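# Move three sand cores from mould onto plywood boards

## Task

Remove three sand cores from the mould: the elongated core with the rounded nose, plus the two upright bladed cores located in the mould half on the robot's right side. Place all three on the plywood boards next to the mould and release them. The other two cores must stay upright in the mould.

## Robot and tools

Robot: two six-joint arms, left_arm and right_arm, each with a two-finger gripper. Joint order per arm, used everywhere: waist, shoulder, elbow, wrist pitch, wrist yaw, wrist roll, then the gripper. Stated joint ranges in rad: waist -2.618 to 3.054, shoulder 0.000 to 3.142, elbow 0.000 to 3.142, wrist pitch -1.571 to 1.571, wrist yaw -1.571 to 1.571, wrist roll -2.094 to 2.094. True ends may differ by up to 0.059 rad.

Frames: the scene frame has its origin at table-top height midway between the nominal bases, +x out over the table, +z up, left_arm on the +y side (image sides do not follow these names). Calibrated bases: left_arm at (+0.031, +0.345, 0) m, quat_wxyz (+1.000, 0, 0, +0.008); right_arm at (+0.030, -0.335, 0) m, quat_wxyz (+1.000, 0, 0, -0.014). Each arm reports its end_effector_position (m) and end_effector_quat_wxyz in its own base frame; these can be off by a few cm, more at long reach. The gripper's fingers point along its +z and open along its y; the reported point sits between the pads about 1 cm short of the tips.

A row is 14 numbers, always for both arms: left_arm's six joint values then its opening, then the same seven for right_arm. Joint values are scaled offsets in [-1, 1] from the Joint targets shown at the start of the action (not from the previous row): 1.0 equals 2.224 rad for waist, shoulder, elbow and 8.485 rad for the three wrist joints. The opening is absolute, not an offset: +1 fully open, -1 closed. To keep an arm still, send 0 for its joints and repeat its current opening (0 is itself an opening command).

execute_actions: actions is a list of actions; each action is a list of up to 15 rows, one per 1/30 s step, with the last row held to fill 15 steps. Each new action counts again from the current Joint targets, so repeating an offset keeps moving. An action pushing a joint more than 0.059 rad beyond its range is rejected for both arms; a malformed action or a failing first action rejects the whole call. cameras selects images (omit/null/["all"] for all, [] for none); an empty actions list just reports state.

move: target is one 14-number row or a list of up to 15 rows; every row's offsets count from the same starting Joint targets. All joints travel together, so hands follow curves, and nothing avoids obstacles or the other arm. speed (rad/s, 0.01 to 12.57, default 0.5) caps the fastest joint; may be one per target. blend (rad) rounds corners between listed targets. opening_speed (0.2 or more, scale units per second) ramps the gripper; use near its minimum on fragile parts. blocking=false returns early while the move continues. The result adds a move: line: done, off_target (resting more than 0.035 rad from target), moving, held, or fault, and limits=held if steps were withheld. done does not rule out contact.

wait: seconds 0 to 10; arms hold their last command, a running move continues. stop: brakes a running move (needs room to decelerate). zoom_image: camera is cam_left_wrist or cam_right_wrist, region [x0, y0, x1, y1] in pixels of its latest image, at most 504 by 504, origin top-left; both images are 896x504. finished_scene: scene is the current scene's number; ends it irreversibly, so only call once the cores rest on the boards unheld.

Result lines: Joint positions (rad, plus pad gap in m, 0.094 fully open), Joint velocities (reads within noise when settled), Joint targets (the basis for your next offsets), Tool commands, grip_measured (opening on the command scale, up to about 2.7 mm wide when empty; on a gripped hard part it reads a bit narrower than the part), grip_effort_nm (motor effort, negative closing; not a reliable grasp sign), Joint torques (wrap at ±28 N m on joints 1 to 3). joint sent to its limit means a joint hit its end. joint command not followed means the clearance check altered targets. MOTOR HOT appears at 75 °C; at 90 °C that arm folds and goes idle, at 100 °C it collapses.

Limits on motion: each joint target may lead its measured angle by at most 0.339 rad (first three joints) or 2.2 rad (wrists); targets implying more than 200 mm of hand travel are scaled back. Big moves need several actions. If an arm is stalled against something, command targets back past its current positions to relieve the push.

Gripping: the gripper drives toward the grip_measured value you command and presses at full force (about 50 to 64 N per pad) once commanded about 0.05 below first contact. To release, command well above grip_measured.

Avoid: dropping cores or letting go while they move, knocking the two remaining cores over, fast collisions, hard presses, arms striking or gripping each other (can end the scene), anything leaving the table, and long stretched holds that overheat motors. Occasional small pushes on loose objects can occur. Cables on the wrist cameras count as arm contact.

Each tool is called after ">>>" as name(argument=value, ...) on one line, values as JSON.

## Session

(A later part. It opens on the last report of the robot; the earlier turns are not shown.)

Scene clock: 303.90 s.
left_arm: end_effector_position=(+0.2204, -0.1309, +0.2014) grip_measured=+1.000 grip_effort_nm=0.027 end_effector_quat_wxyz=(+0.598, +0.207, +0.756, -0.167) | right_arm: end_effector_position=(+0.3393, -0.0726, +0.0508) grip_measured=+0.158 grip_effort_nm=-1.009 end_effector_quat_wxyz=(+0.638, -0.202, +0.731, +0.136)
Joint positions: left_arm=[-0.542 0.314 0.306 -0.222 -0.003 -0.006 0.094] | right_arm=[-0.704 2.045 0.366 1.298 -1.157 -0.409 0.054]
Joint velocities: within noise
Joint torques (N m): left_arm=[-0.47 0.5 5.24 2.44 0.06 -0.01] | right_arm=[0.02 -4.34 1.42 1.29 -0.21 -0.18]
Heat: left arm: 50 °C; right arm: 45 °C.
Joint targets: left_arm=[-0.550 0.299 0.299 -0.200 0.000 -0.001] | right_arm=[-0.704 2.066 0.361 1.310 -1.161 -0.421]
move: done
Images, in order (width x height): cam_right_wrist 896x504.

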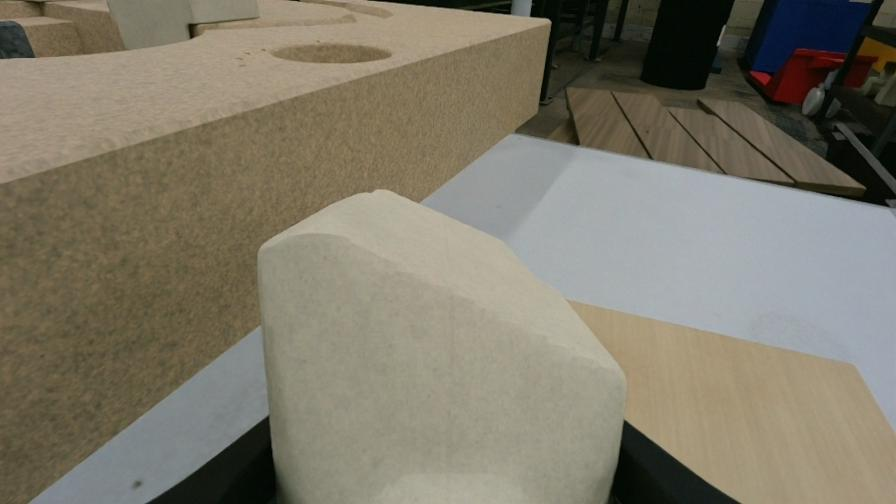

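>>> move(target=[0,0,0,0,0,0,1,0,0,0,0,0,0,0.13], opening_speed=0.2, cameras=["cam_right_wrist"])

>>> move(target=[0,0,0,0,0,0,1,0,0.0405,0,0.0118,0,0,0.13], speed=0.1, cameras=["cam_right_wrist"])

Scene clock: 310.17 s.
left_arm: end_effector_position=(+0.2204, -0.1309, +0.2014) grip_measured=+1.000 grip_effort_nm=0.032 end_effector_quat_wxyz=(+0.598, +0.207, +0.756, -0.167) | right_arm: end_effector_position=(+0.3393, -0.0726, +0.0508) grip_measured=+0.158 grip_effort_nm=-1.004 end_effector_quat_wxyz=(+0.638, -0.201, +0.731, +0.137)
Joint positions: left_arm=[-0.542 0.314 0.306 -0.222 -0.003 -0.006 0.094] | right_arm=[-0.704 2.045 0.366 1.299 -1.157 -0.409 0.054]
Joint velocities: within noise
Joint torques (N m): left_arm=[-0.53 0.5 5.23 2.48 0.08 0] | right_arm=[0.02 -4.36 1.42 1.29 -0.21 -0.18]
Heat: left arm: 50 °C; right arm: 45 °C.
Joint targets: left_arm=[-0.550 0.299 0.299 -0.200 0.000 -0.001] | right_arm=[-0.704 2.066 0.361 1.310 -1.161 -0.421]
move: done
Images, in order (width x height): cam_right_wrist 896x504.

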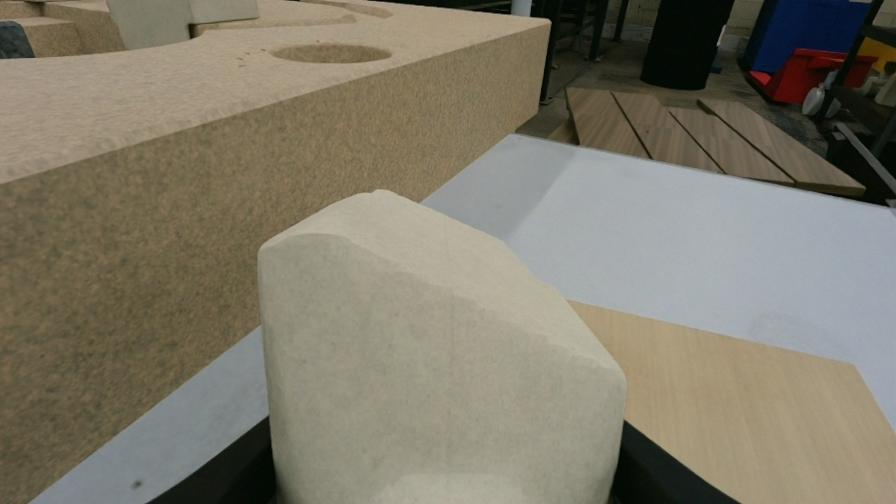

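Scene clock: 311.53 s.
left_arm: end_effector_position=(+0.2204, -0.1309, +0.2014) grip_measured=+1.000 grip_effort_nm=0.032 end_effector_quat_wxyz=(+0.598, +0.207, +0.756, -0.167) | right_arm: end_effector_position=(+0.3384, -0.0712, +0.0500) grip_measured=+0.158 grip_effort_nm=-1.004 end_effector_quat_wxyz=(+0.653, -0.220, +0.714, +0.128)
Joint positions: left_arm=[-0.542 0.314 0.306 -0.222 -0.003 -0.006 0.094] | right_arm=[-0.708 2.12 0.366 1.443 -1.183 -0.394 0.054]
Joint velocities: within noise
Joint torques (N m): left_arm=[-0.58 0.55 5.26 2.45 0.05 -0.02] | right_arm=[0.38 -3.32 1.05 0.88 0.06 -0.34]
Heat: left arm: 50 °C; right arm: 44 °C.
Joint targets: left_arm=[-0.550 0.299 0.299 -0.200 0.000 -0.001] | right_arm=[-0.704 2.156 0.361 1.411 -1.161 -0.421]
move: off_target (right_arm); right_arm: the shoulder is farthest, 0.037 rad from its target
Images, in order (width x height): cam_right_wrist 896x504.

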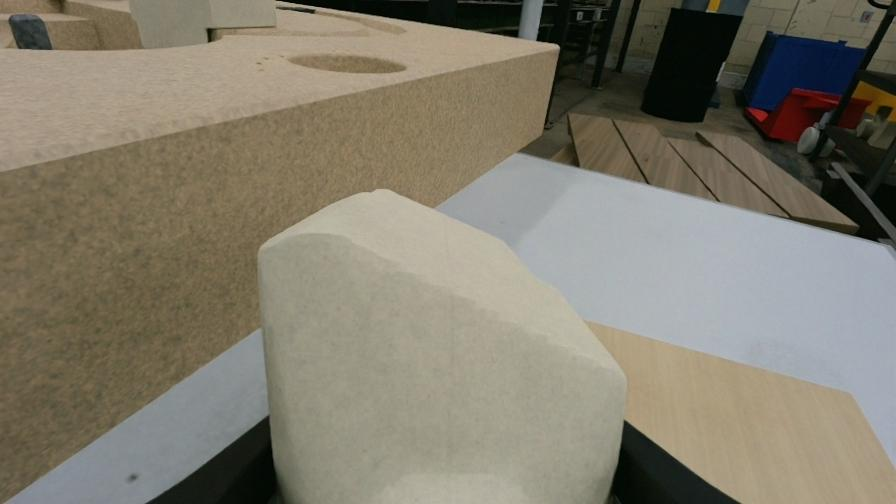

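>>> move(target=[0,0,0,0,0,0,1,0,0,0,0,0,0.0153,0.13], speed=0.2, cameras=["cam_right_wrist"])

>>> move(target=[0,0,0,0,0,0,1,0,0,0,0,0,0,0.17], opening_speed=0.2, cameras=["cam_right_wrist"])

Scene clock: 318.97 s.
left_arm: end_effector_position=(+0.2204, -0.1309, +0.2014) grip_measured=+1.000 grip_effort_nm=0.032 end_effector_quat_wxyz=(+0.598, +0.207, +0.756, -0.167) | right_arm: end_effector_position=(+0.3390, -0.0727, +0.0490) grip_measured=+0.158 grip_effort_nm=-0.999 end_effector_quat_wxyz=(+0.646, -0.186, +0.724, +0.152)
Joint positions: left_arm=[-0.542 0.314 0.306 -0.222 -0.003 -0.006 0.094] | right_arm=[-0.709 2.123 0.366 1.446 -1.174 -0.307 0.054]
Joint velocities: within noise
Joint torques (N m): left_arm=[-0.5 0.55 5.27 2.46 0.05 0] | right_arm=[0.43 -3.59 1.01 0.85 -0.03 0.12]
Heat: left arm: 51 °C; right arm: 43 °C.
Joint targets: left_arm=[-0.550 0.299 0.299 -0.200 0.000 -0.001] | right_arm=[-0.703 2.156 0.361 1.411 -1.161 -0.291]
move: done
Images, in order (width x height): cam_right_wrist 896x504.

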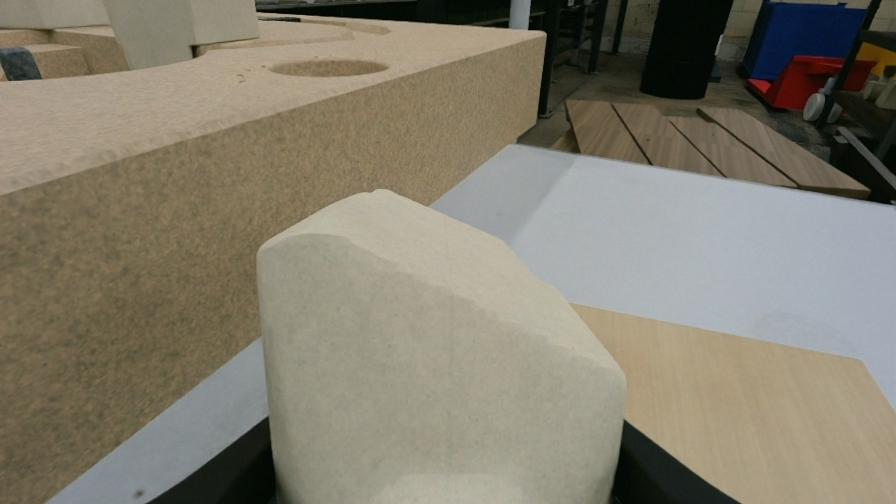

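Scene clock: 319.47 s.
left_arm: end_effector_position=(+0.2204, -0.1309, +0.2014) grip_measured=+1.000 grip_effort_nm=0.032 end_effector_quat_wxyz=(+0.598, +0.207, +0.756, -0.167) | right_arm: end_effector_position=(+0.3390, -0.0727, +0.0490) grip_measured=+0.172 grip_effort_nm=-0.628 end_effector_quat_wxyz=(+0.646, -0.186, +0.724, +0.152)
Joint positions: left_arm=[-0.542 0.314 0.306 -0.222 -0.003 -0.006 0.094] | right_arm=[-0.709 2.123 0.366 1.446 -1.174 -0.307 0.055]
Joint velocities: within noise
Joint torques (N m): left_arm=[-0.51 0.51 5.27 2.48 0.06 0] | right_arm=[0.43 -3.59 1.02 0.85 -0.03 0.14]
Heat: left arm: 51 °C; right arm: 43 °C.
Joint targets: left_arm=[-0.550 0.299 0.299 -0.200 0.000 -0.001] | right_arm=[-0.703 2.156 0.361 1.411 -1.161 -0.291]
move: done
Images, in order (width x height): cam_right_wrist 896x504.

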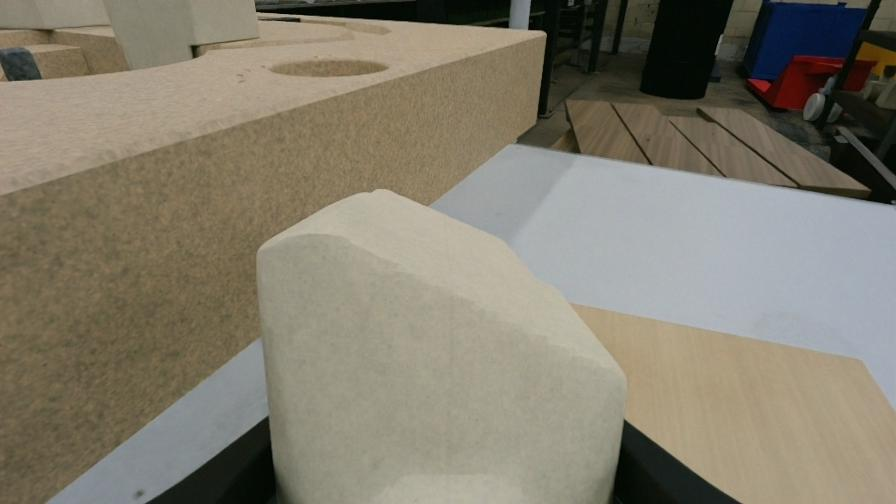

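>>> move(target=[0,0,0,0,0,0,1,0,0,0,0,0,0,0.185], opening_speed=0.2, cameras=["cam_right_wrist"])

>>> move(target=[0,0,0,0,0,0,1,0,0.0203,0,0,0,0,0.185], speed=0.1)

Scene clock: 324.20 s.
left_arm: end_effector_position=(+0.2204, -0.1309, +0.2014) grip_measured=+1.000 grip_effort_nm=0.027 end_effector_quat_wxyz=(+0.598, +0.207, +0.756, -0.167) | right_arm: end_effector_position=(+0.3391, -0.0728, +0.0490) grip_measured=+0.185 grip_effort_nm=0.042 end_effector_quat_wxyz=(+0.646, -0.185, +0.724, +0.152)
Joint positions: left_arm=[-0.542 0.314 0.306 -0.222 -0.003 -0.006 0.094] | right_arm=[-0.709 2.123 0.366 1.447 -1.174 -0.306 0.056]
Joint velocities: within noise
Joint torques (N m): left_arm=[-0.55 0.53 5.18 2.45 0.06 0.03] | right_arm=[0.43 -3.62 1.05 0.85 -0.03 0.13]
Heat: left arm: 51 °C; right arm: 42 °C.
Joint targets: left_arm=[-0.550 0.299 0.299 -0.200 0.000 -0.001] | right_arm=[-0.703 2.156 0.361 1.411 -1.161 -0.291]
move: off_target (right_arm); right_arm: the wrist pitch is farthest, 0.036 rad from its target
Images, in order (width x height): cam_right_wrist 896x504.

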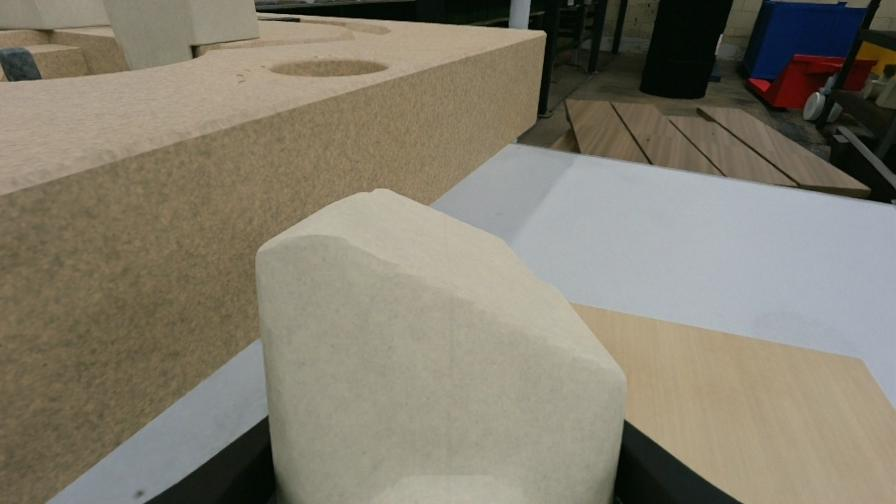

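Scene clock: 324.97 s.
left_arm: end_effector_position=(+0.2204, -0.1309, +0.2014) grip_measured=+1.000 grip_effort_nm=0.032 end_effector_quat_wxyz=(+0.598, +0.207, +0.756, -0.167) | right_arm: end_effector_position=(+0.3372, -0.0723, +0.0411) grip_measured=+0.185 grip_effort_nm=0.037 end_effector_quat_wxyz=(+0.644, -0.183, +0.727, +0.155)
Joint positions: left_arm=[-0.542 0.314 0.306 -0.222 -0.003 -0.006 0.094] | right_arm=[-0.712 2.163 0.366 1.472 -1.176 -0.312 0.056]
Joint velocities: within noise
Joint torques (N m): left_arm=[-0.55 0.42 5.29 2.46 0.05 0] | right_arm=[0.72 -3.26 0.83 0.62 0 0.19]
Heat: left arm: 51 °C; right arm: 42 °C.
Joint targets: left_arm=[-0.550 0.299 0.299 -0.200 0.000 -0.001] | right_arm=[-0.704 2.201 0.361 1.411 -1.161 -0.291]
move: off_target (right_arm); right_arm: the wrist pitch is farthest, 0.061 rad from its target

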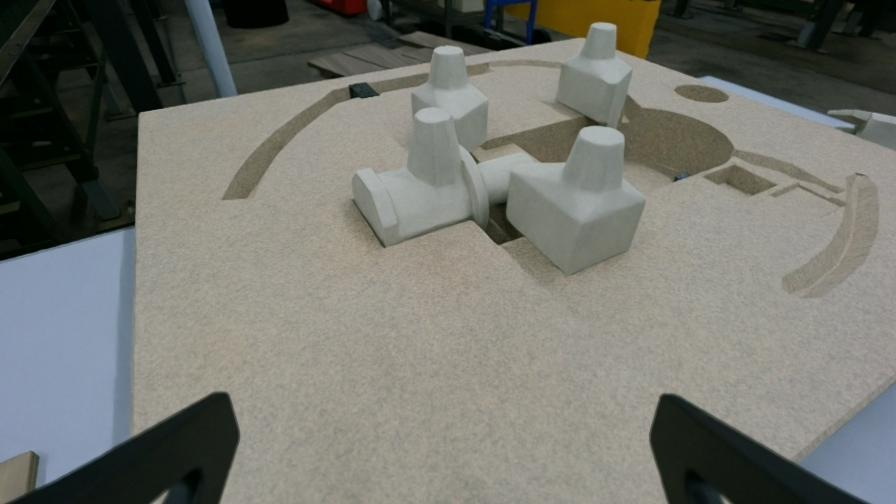

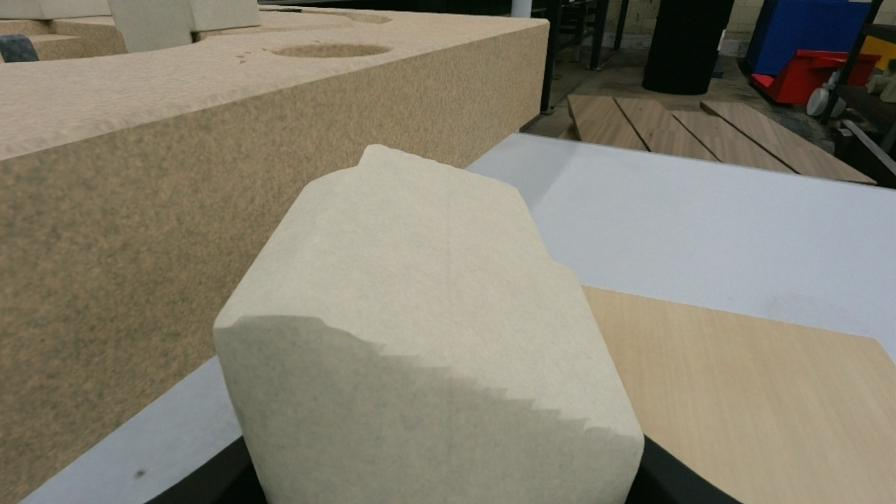

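>>> move(target=[0,0,0,0,0,0,1,0,0.01,0,0.003,0,0,0.19], speed=0.1, cameras=["cam_right_wrist"])

>>> move(target=[0,0,0,0,0,0,1,0,0,0,0,0,0,0.45], opening_speed=0.3, cameras=["cam_right_wrist"])

Scene clock: 328.80 s.
left_arm: end_effector_position=(+0.2204, -0.1309, +0.2014) grip_measured=+1.000 grip_effort_nm=0.027 end_effector_quat_wxyz=(+0.598, +0.207, +0.756, -0.167) | right_arm: end_effector_position=(+0.3374, -0.0718, +0.0407) grip_measured=+0.188 grip_effort_nm=0.154 end_effector_quat_wxyz=(+0.644, -0.185, +0.725, +0.158)
Joint positions: left_arm=[-0.542 0.314 0.306 -0.222 -0.003 -0.006 0.094] | right_arm=[-0.712 2.169 0.371 1.474 -1.184 -0.312 0.056]
Joint velocities: within noise
Joint torques (N m): left_arm=[-0.51 0.47 5.35 2.45 0.04 0] | right_arm=[0.73 -2.03 0.43 0.83 0.06 0.19]
Heat: left arm: 51 °C; right arm: 42 °C.
Joint targets: left_arm=[-0.550 0.299 0.299 -0.200 0.000 -0.001] | right_arm=[-0.704 2.224 0.361 1.436 -1.161 -0.291]
move: off_target (right_arm); right_arm: the shoulder is farthest, 0.054 rad from its target
Images, in order (width x height): cam_right_wrist 896x504.

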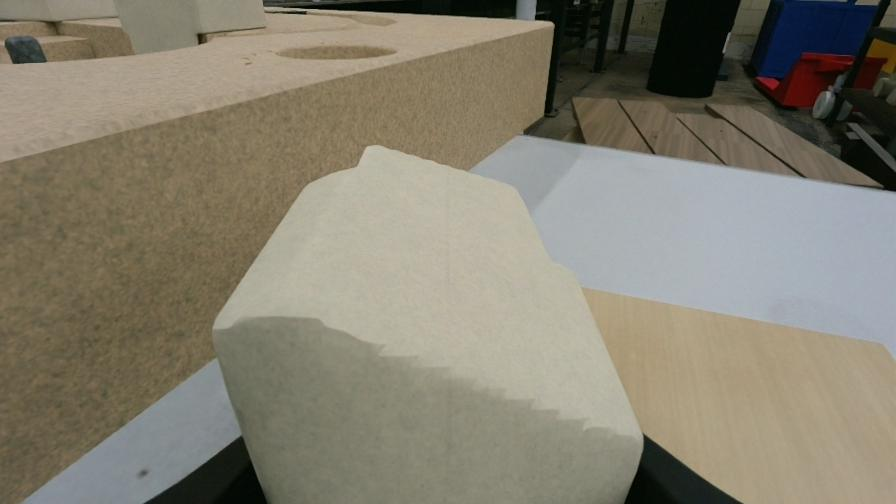

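Scene clock: 329.87 s.
left_arm: end_effector_position=(+0.2204, -0.1309, +0.2014) grip_measured=+1.000 grip_effort_nm=0.027 end_effector_quat_wxyz=(+0.598, +0.207, +0.756, -0.167) | right_arm: end_effector_position=(+0.3362, -0.0692, +0.0411) grip_measured=+0.447 grip_effort_nm=0.198 end_effector_quat_wxyz=(+0.645, -0.191, +0.722, +0.164)
Joint positions: left_arm=[-0.542 0.314 0.306 -0.222 -0.003 -0.006 0.094] | right_arm=[-0.712 2.172 0.372 1.474 -1.202 -0.316 0.068]
Joint velocities: within noise
Joint torques (N m): left_arm=[-0.57 0.53 5.29 2.47 0.06 0.01] | right_arm=[0.72 -2.25 0.32 0.82 0.24 0.24]
Heat: left arm: 51 °C; right arm: 42 °C.
Joint targets: left_arm=[-0.550 0.299 0.299 -0.200 0.000 -0.001] | right_arm=[-0.704 2.224 0.361 1.436 -1.161 -0.291]
move: off_target (right_arm); right_arm: the shoulder is farthest, 0.052 rad from its target
Images, in order (width x height): cam_right_wrist 896x504.

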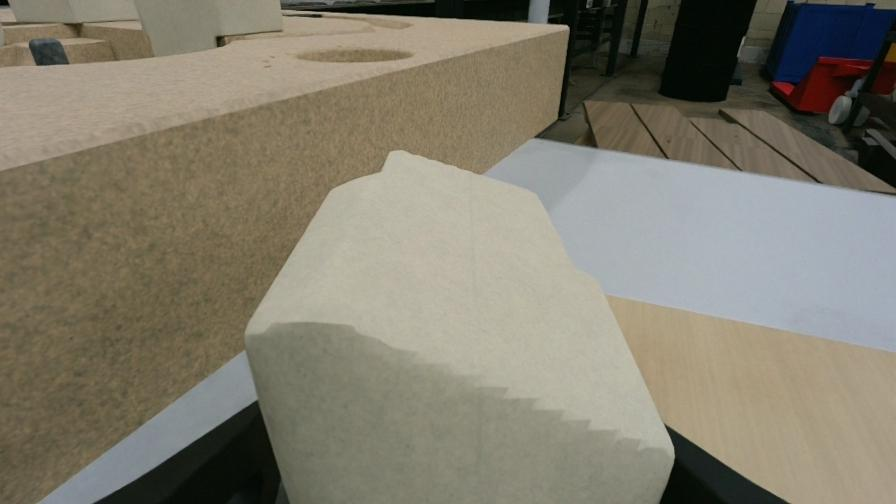

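>>> move(target=[0,0,0,0,0,0,1,0,0,0,0,0,0,0.8], opening_speed=0.5, cameras=["cam_right_wrist"])

>>> move(target=[0,0,0,0,0,0,1,0,-0.25,0,0,0,0,0.8], speed=0.5)

Scene clock: 336.17 s.
left_arm: end_effector_position=(+0.2204, -0.1309, +0.2014) grip_measured=+1.000 grip_effort_nm=0.032 end_effector_quat_wxyz=(+0.598, +0.207, +0.756, -0.167) | right_arm: end_effector_position=(+0.3364, -0.0677, +0.0411) grip_measured=+0.797 grip_effort_nm=0.208 end_effector_quat_wxyz=(+0.644, -0.194, +0.721, +0.165)
Joint positions: left_arm=[-0.542 0.314 0.306 -0.222 -0.003 -0.006 0.094] | right_arm=[-0.708 2.172 0.372 1.474 -1.203 -0.317 0.084]
Joint velocities: within noise
Joint torques (N m): left_arm=[-0.62 0.54 5.34 2.46 0.06 0.02] | right_arm=[0.36 -2.26 0.35 0.82 0.25 0.25]
Heat: left arm: 51 °C; right arm: 42 °C.
Joint targets: left_arm=[-0.550 0.299 0.299 -0.200 0.000 -0.001] | right_arm=[-0.703 2.224 0.361 1.436 -1.161 -0.291]
move: off_target (right_arm); right_arm: the shoulder is farthest, 0.052 rad from its target
Images, in order (width x height): cam_right_wrist 896x504.

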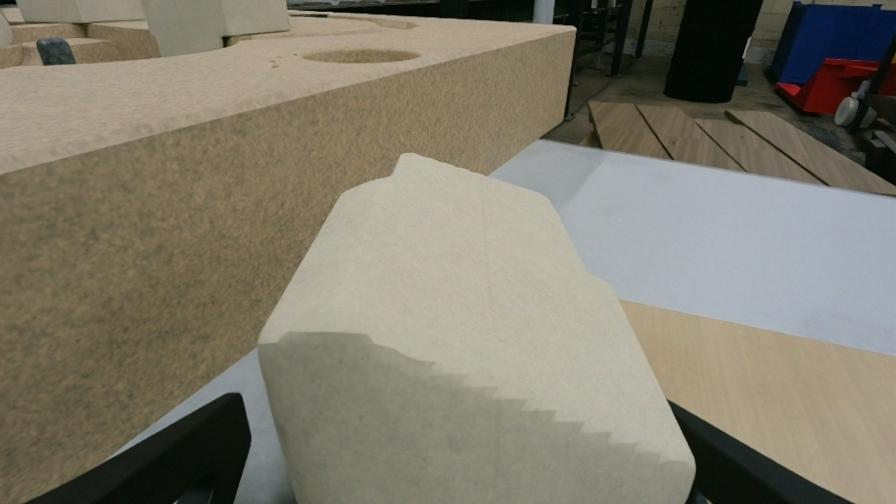

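Scene clock: 337.67 s.
left_arm: end_effector_position=(+0.2204, -0.1309, +0.2014) grip_measured=+1.000 grip_effort_nm=0.032 end_effector_quat_wxyz=(+0.598, +0.207, +0.756, -0.167) | right_arm: end_effector_position=(+0.3422, -0.0756, +0.1744) grip_measured=+0.797 grip_effort_nm=0.178 end_effector_quat_wxyz=(+0.722, -0.286, +0.629, +0.024)
Joint positions: left_arm=[-0.542 0.314 0.306 -0.222 -0.003 -0.006 0.094] | right_arm=[-0.707 1.685 0.367 1.43 -1.165 -0.29 0.084]
Joint velocities: within noise
Joint torques (N m): left_arm=[-0.55 0.53 5.26 2.44 0.07 -0.01] | right_arm=[0.32 -6.23 3.1 1.18 0.07 -0.06]
Heat: left arm: 51 °C; right arm: 42 °C.
Joint targets: left_arm=[-0.550 0.299 0.299 -0.200 0.000 -0.001] | right_arm=[-0.703 1.667 0.361 1.436 -1.161 -0.291]
move: done

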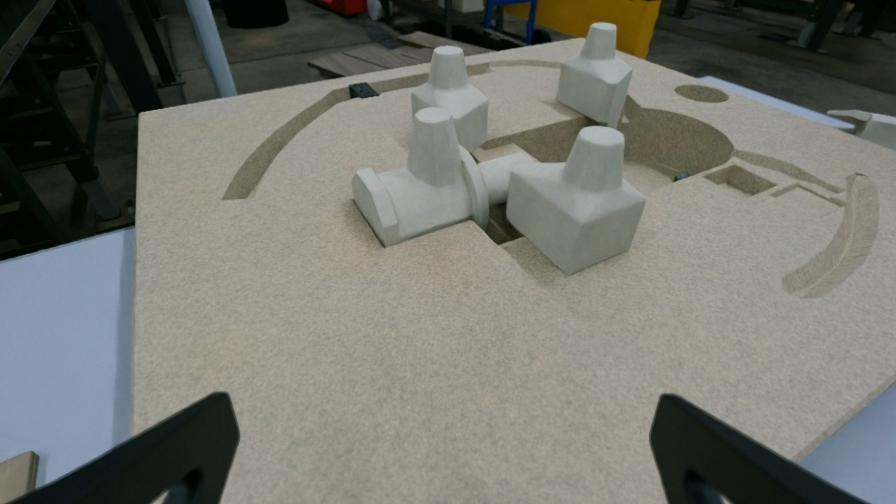

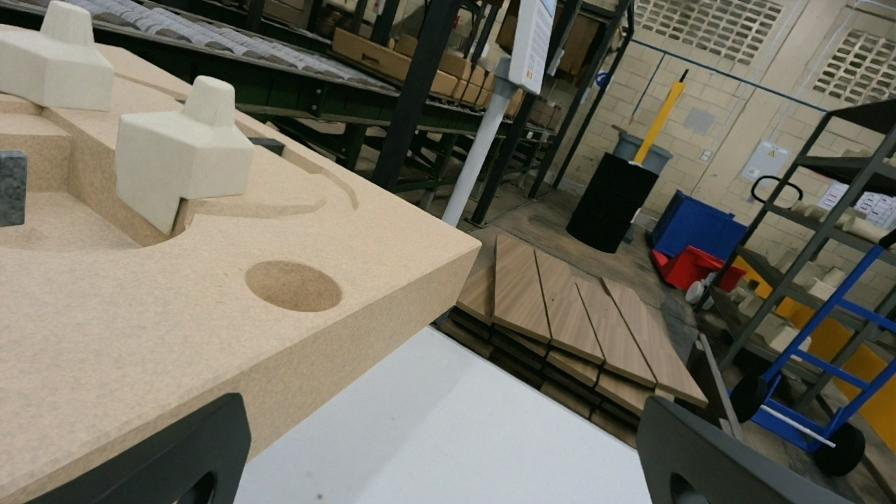

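>>> move(target=[0.0739,0.8188,0.9133,-0.1256,0.0461,0.0724,1,0.3161,0.1048,0.8269,-0.346,0.1368,0.0343,1], speed=0.9)

Scene clock: 362.50 s.
left_arm: end_effector_position=(+0.4364, -0.2491, +0.2473) grip_measured=+1.000 grip_effort_nm=0.027 end_effector_quat_wxyz=(+0.267, +0.495, +0.813, -0.151) | right_arm: end_effector_position=(+0.4108, +0.0004, +0.2652) grip_measured=+0.997 grip_effort_nm=0.178 end_effector_quat_wxyz=(+0.186, -0.003, +0.983, +0.002)
Joint positions: left_arm=[-0.392 2.105 2.306 -1.259 0.371 0.605 0.094] | right_arm=[-0.004 1.888 2.175 -1.484 -0.006 -0.008 0.094]
Joint velocities: within noise
Joint torques (N m): left_arm=[0.54 -8.75 6.79 1.31 0.46 0.04] | right_arm=[0.34 -6.78 6.9 0.57 0.04 0.05]
Heat: left arm: 51 °C; right arm: 42 °C.
Joint targets: left_arm=[-0.386 2.121 2.331 -1.266 0.391 0.614] | right_arm=[-0.001 1.900 2.200 -1.499 0.000 0.000]
move: done

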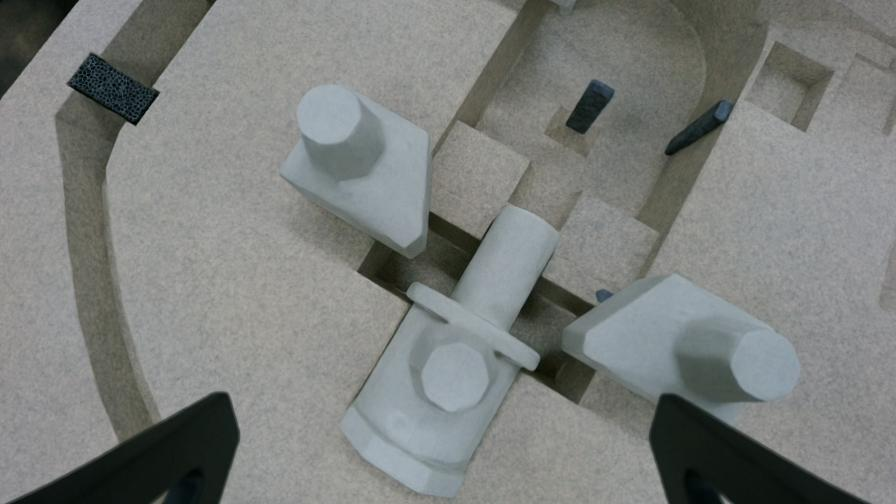

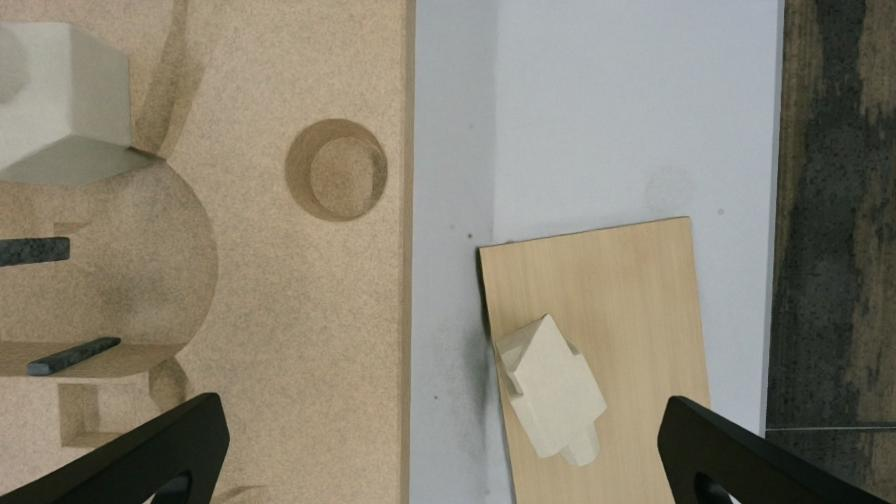

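>>> move(target=[-0.0049,-0.0499,-0.2258,0.047,0.0006,-0.0012,1,0.2123,0.2001,0.1946,0.0215,0.0292,0.0477,1], speed=0.5)

Scene clock: 377.53 s.
left_arm: end_effector_position=(+0.4393, -0.2510, +0.1453) grip_measured=+1.000 grip_effort_nm=0.032 end_effector_quat_wxyz=(+0.245, +0.495, +0.819, -0.156) | right_arm: end_effector_position=(+0.4993, +0.2118, +0.2192) grip_measured=+0.997 grip_effort_nm=0.173 end_effector_quat_wxyz=(+0.274, -0.009, +0.962, +0.002)
Joint positions: left_arm=[-0.392 2.058 1.835 -0.882 0.375 0.605 0.094] | right_arm=[0.476 2.335 2.605 -1.335 0.236 0.396 0.094]
Joint velocities: within noise
Joint torques (N m): left_arm=[-0.36 -13.63 4.6 1.45 0.5 -0.08] | right_arm=[-0.38 -10.32 7.36 1.02 0.2 0.03]
Heat: left arm: 46 °C; right arm: 41 °C.
Joint targets: left_arm=[-0.397 2.010 1.828 -0.867 0.396 0.603] | right_arm=[0.472 2.346 2.633 -1.317 0.248 0.405]
move: off_target (left_arm); left_arm: the shoulder is farthest, 0.048 rad from its target

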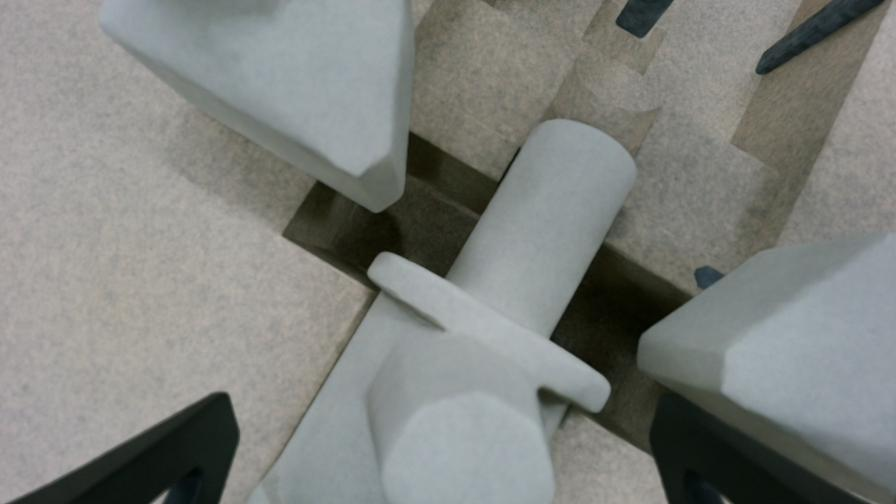

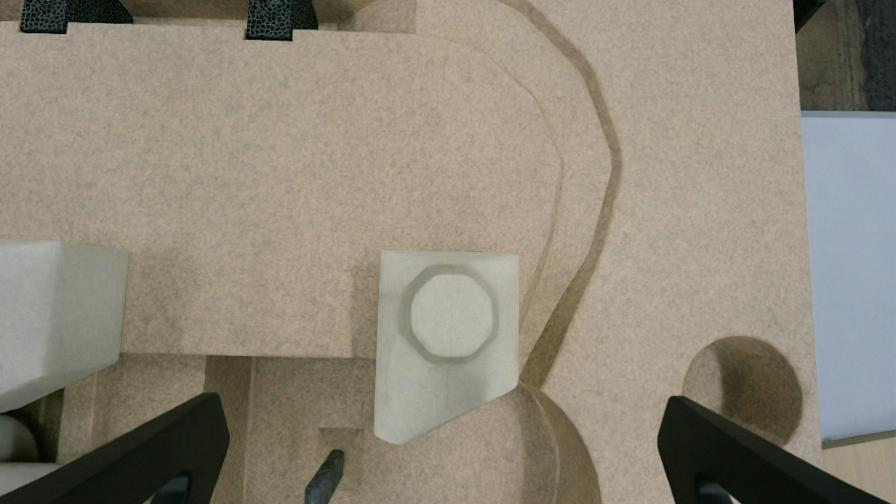

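>>> move(target=[-0.0081,-0.0135,0,0,0,0,1,-0.0078,-0.0612,-0.2666,0.0573,0.0005,0,1], speed=0.5)

Scene clock: 389.23 s.
left_arm: end_effector_position=(+0.4347, -0.2573, +0.1606) grip_measured=+1.000 grip_effort_nm=0.042 end_effector_quat_wxyz=(+0.259, +0.502, +0.810, -0.156) | right_arm: end_effector_position=(+0.5178, +0.2109, +0.1169) grip_measured=+0.997 grip_effort_nm=0.173 end_effector_quat_wxyz=(+0.274, -0.001, +0.962, -0.002)
Joint positions: left_arm=[-0.407 2.027 1.835 -0.881 0.376 0.605 0.094] | right_arm=[0.461 2.258 2.046 -0.852 0.24 0.396 0.094]
Joint velocities: within noise
Joint torques (N m): left_arm=[-0.58 -13.37 4.62 1.49 0.47 -0.1] | right_arm=[-0.57 -15.31 5.42 1.08 0.2 0.05]
Heat: left arm: 44 °C; right arm: 45 °C.
Joint targets: left_arm=[-0.415 1.980 1.828 -0.867 0.396 0.603] | right_arm=[0.454 2.209 2.040 -0.831 0.252 0.405]
move: off_target (left_arm, right_arm); left_arm: the shoulder is farthest, 0.047 rad from its target; right_arm: the shoulder is farthest, 0.048 rad from its target

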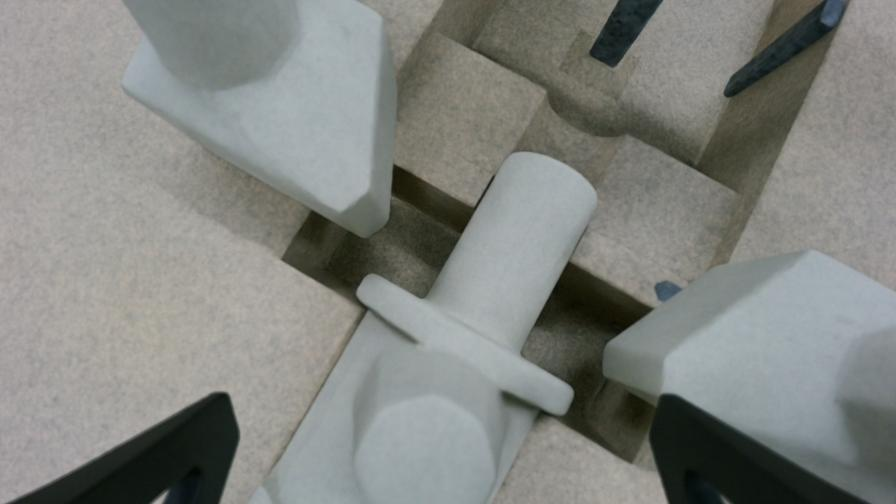

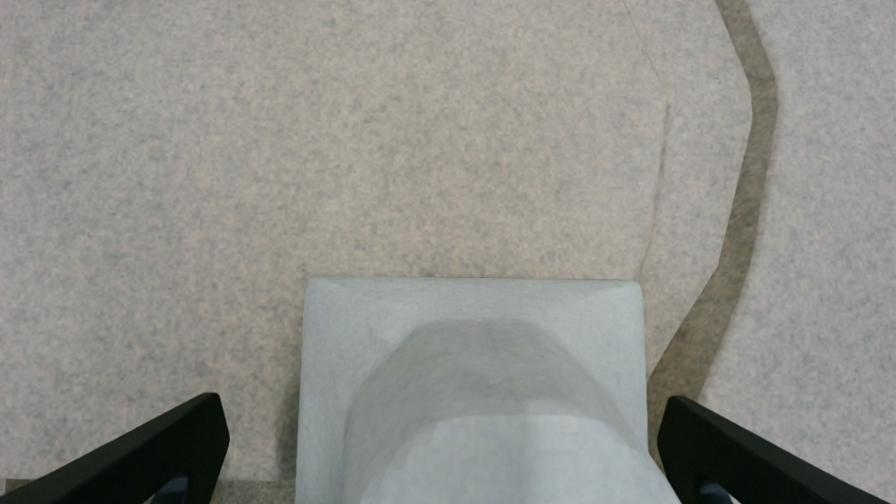

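>>> move(target=[0.005,0,0,0,0,0,1,-0.006,0,0,0,0,0,1], speed=0.2)

Scene clock: 394.47 s.
left_arm: end_effector_position=(+0.4347, -0.2573, +0.1606) grip_measured=+1.000 grip_effort_nm=0.022 end_effector_quat_wxyz=(+0.259, +0.502, +0.810, -0.156) | right_arm: end_effector_position=(+0.5212, +0.2031, +0.1171) grip_measured=+0.997 grip_effort_nm=0.173 end_effector_quat_wxyz=(+0.275, +0.006, +0.961, -0.004)
Joint positions: left_arm=[-0.407 2.027 1.835 -0.881 0.376 0.605 0.094] | right_arm=[0.446 2.258 2.046 -0.851 0.241 0.396 0.094]
Joint velocities: within noise
Joint torques (N m): left_arm=[0.24 -13.34 4.66 1.48 0.48 -0.09] | right_arm=[-0.39 -15.31 5.41 1.05 0.2 0.06]
Heat: left arm: 43 °C; right arm: 51 °C.
Joint targets: left_arm=[-0.403 1.980 1.828 -0.867 0.396 0.603] | right_arm=[0.441 2.209 2.040 -0.831 0.252 0.405]
move: off_target (left_arm, right_arm); left_arm: the shoulder is farthest, 0.047 rad from its target; right_arm: the shoulder is farthest, 0.049 rad from its target

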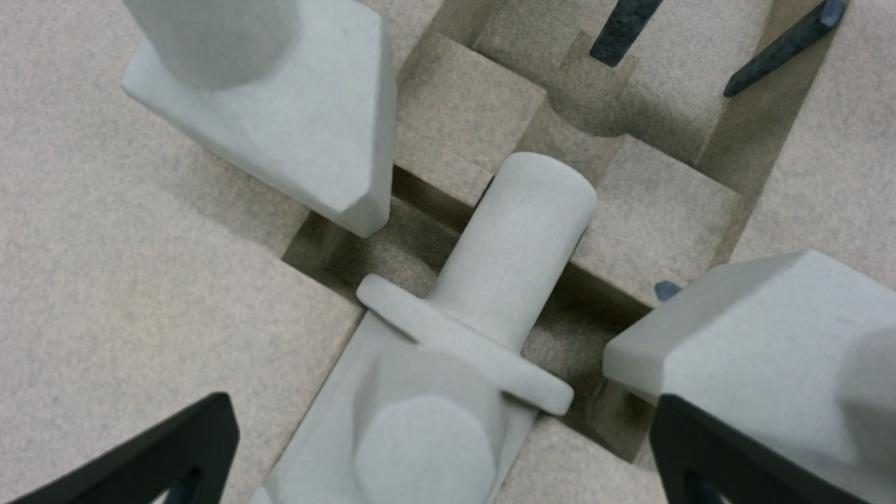

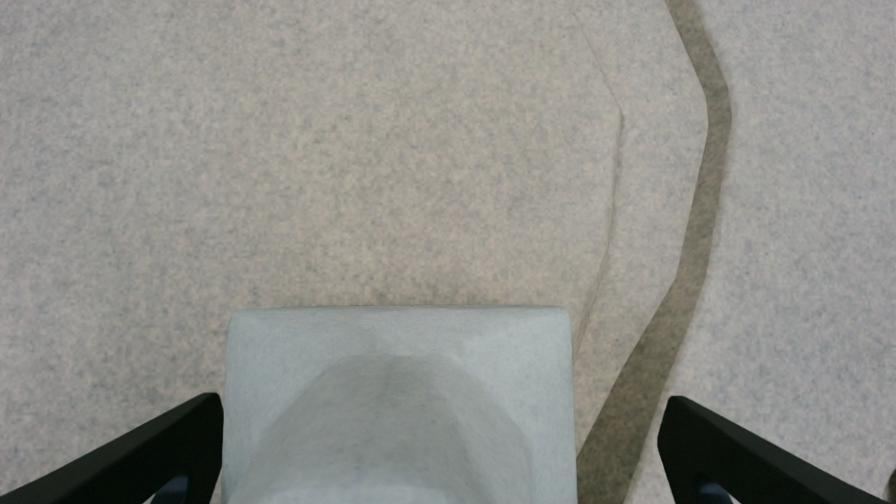

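>>> move(target=[0.004,0,0,0,0,0,1,0.0083,0,0,0,0,0,1], speed=0.2)

Scene clock: 397.37 s.
left_arm: end_effector_position=(+0.4356, -0.2556, +0.1606) grip_measured=+1.000 grip_effort_nm=0.032 end_effector_quat_wxyz=(+0.259, +0.500, +0.811, -0.155) | right_arm: end_effector_position=(+0.5199, +0.2065, +0.1171) grip_measured=+0.997 grip_effort_nm=0.173 end_effector_quat_wxyz=(+0.275, +0.003, +0.961, -0.003)
Joint positions: left_arm=[-0.403 2.027 1.835 -0.881 0.376 0.605 0.094] | right_arm=[0.452 2.258 2.046 -0.851 0.241 0.396 0.094]
Joint velocities: within noise
Joint torques (N m): left_arm=[0.55 -13.38 4.7 1.47 0.47 -0.09] | right_arm=[0.55 -15.34 5.39 1.05 0.2 0.06]
Heat: left arm: 45 °C; right arm: 54 °C.
Joint targets: left_arm=[-0.394 1.980 1.828 -0.867 0.396 0.603] | right_arm=[0.460 2.209 2.040 -0.831 0.252 0.405]
move: off_target (left_arm, right_arm); left_arm: the shoulder is farthest, 0.047 rad from its target; right_arm: the shoulder is farthest, 0.049 rad from its target

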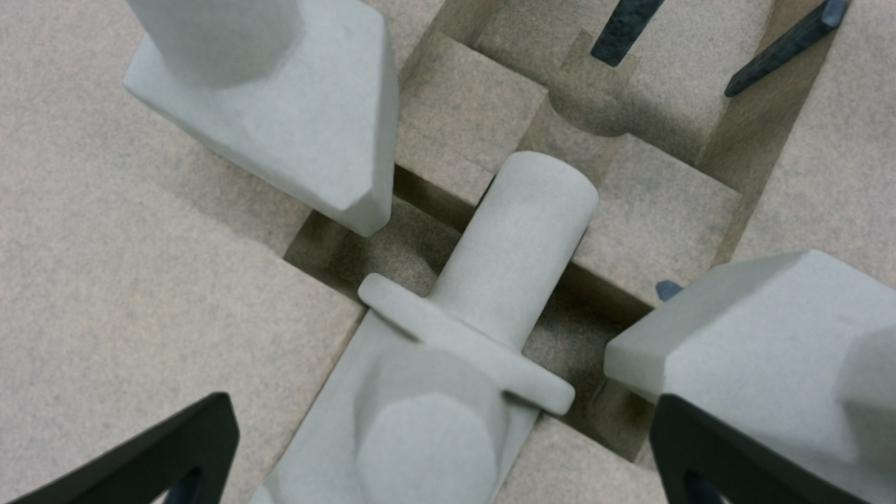

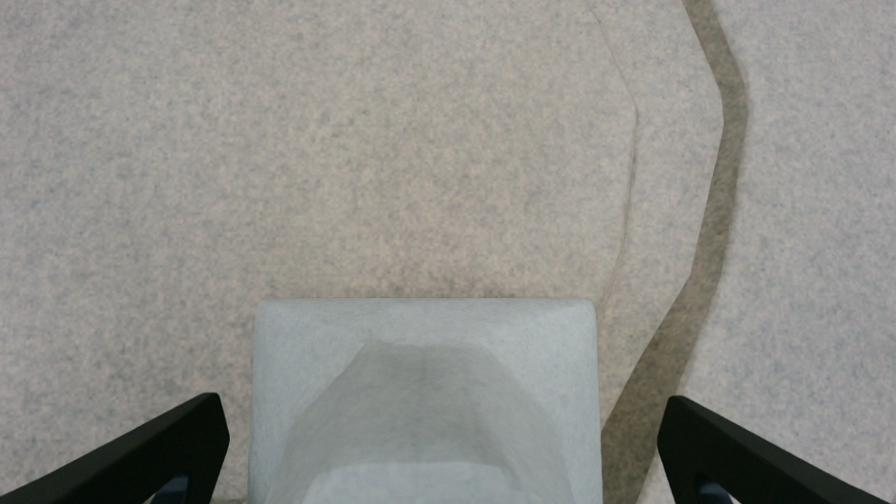

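>>> move(target=[0,0,0,0,0,0,-0.6,0,0,0,0,0,0,0.05], opening_speed=0.4)

Scene clock: 402.90 s.
left_arm: end_effector_position=(+0.4372, -0.2546, +0.1610) grip_measured=-0.323 grip_effort_nm=-0.999 end_effector_quat_wxyz=(+0.262, +0.498, +0.812, -0.155) | right_arm: end_effector_position=(+0.5199, +0.2068, +0.1172) grip_measured=+0.159 grip_effort_nm=-1.004 end_effector_quat_wxyz=(+0.275, +0.003, +0.961, -0.003)
Joint positions: left_arm=[-0.4 2.027 1.835 -0.877 0.376 0.604 0.032] | right_arm=[0.453 2.258 2.046 -0.85 0.241 0.397 0.054]
Joint velocities: within noise
Joint torques (N m): left_arm=[0.4 -13.31 4.64 1.45 0.46 -0.07] | right_arm=[0.54 -15.31 5.42 1.06 0.18 0.05]
Heat: left arm: 47 °C; right arm: 58 °C.
Joint targets: left_arm=[-0.395 1.980 1.828 -0.867 0.396 0.604] | right_arm=[0.459 2.209 2.040 -0.831 0.252 0.404]
move: off_target (left_arm, right_arm); left_arm: the shoulder is farthest, 0.047 rad from its target; right_arm: the shoulder is farthest, 0.049 rad from its target

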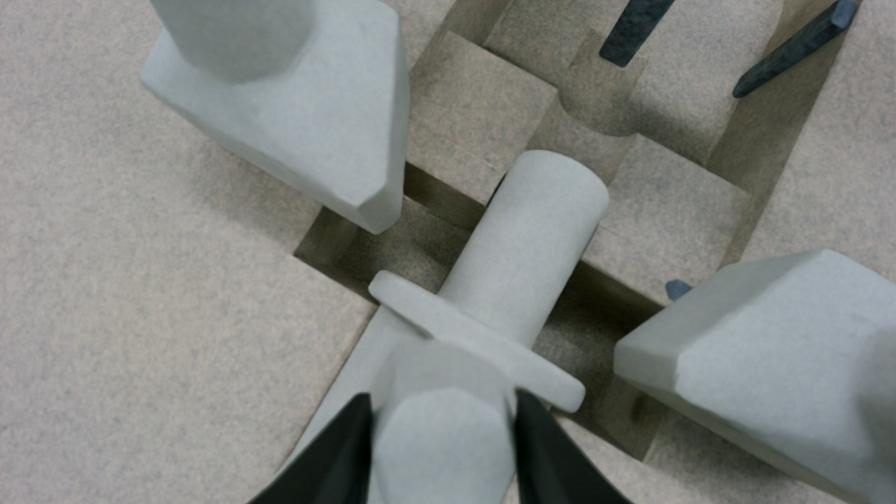

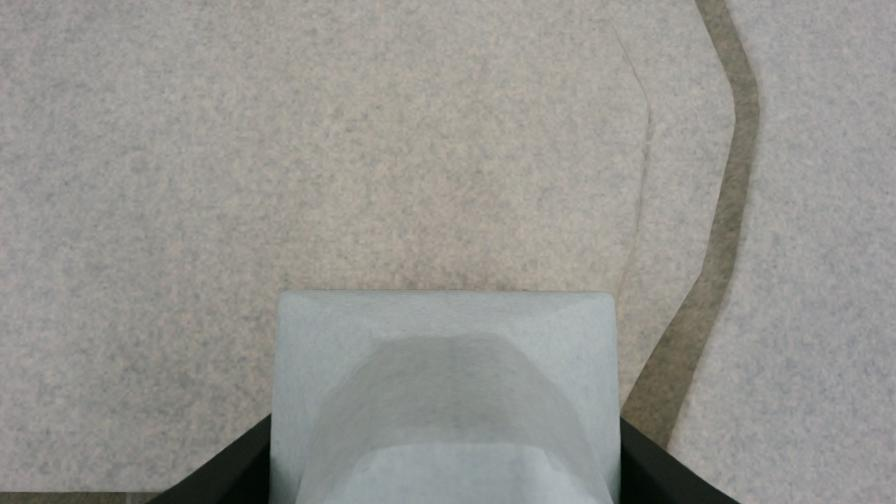

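>>> move(target=[[0,0.018,0.0924,-0.0212,0,0,-0.6,0,0.0162,0.0825,-0.019,0,0,0.05],[0,0.0585,0.2258,-0.0469,0,0,-0.6,0,0.0544,0.2032,-0.0423,0,0,0.05]], speed=0.25, blend=0.05)

Scene clock: 413.50 s.
left_arm: end_effector_position=(+0.4242, -0.2432, +0.2251) grip_measured=-0.325 grip_effort_nm=-1.009 end_effector_quat_wxyz=(+0.220, +0.495, +0.828, -0.146) | right_arm: end_effector_position=(+0.5118, +0.2035, +0.1839) grip_measured=+0.159 grip_effort_nm=-1.009 end_effector_quat_wxyz=(+0.263, +0.001, +0.965, -0.008)
Joint positions: left_arm=[-0.399 2.117 2.278 -1.315 0.344 0.606 0.032] | right_arm=[0.453 2.326 2.446 -1.211 0.238 0.397 0.054]
Joint velocities: within noise
Joint torques (N m): left_arm=[0.43 -10.41 9.28 1.74 0.84 -0.09] | right_arm=[0.55 -10.97 9.17 1.04 0.22 0.04]
Heat: left arm: 49 °C; right arm: 61 °C.
Joint targets: left_arm=[-0.395 2.110 2.330 -1.265 0.396 0.604] | right_arm=[0.459 2.331 2.492 -1.190 0.252 0.405]
move: off_target (left_arm, right_arm); left_arm: the elbow is farthest, 0.053 rad from its target; right_arm: the elbow is farthest, 0.046 rad from its target

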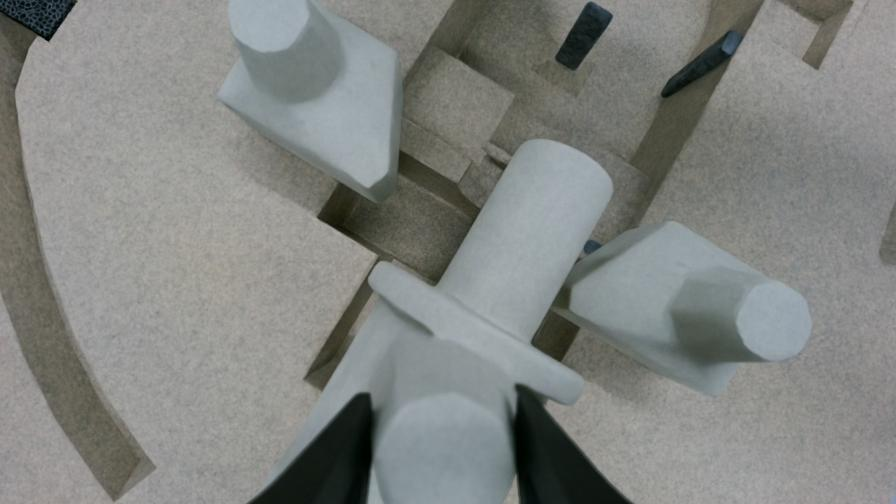

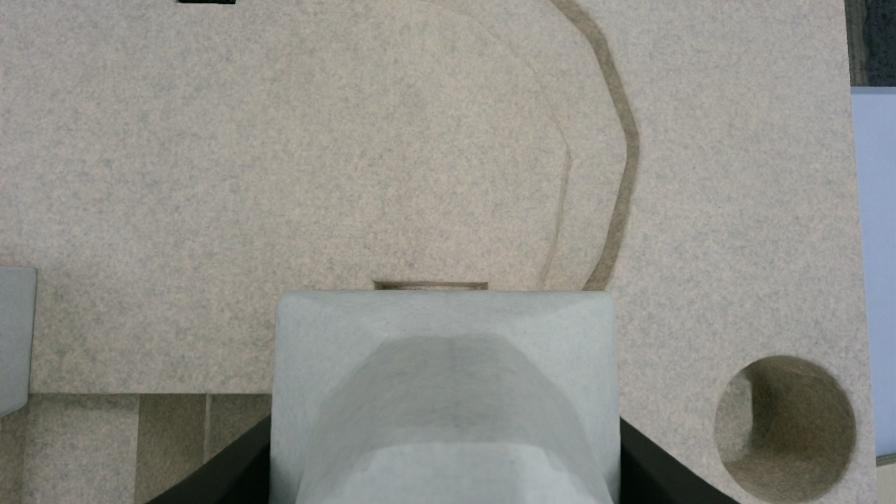

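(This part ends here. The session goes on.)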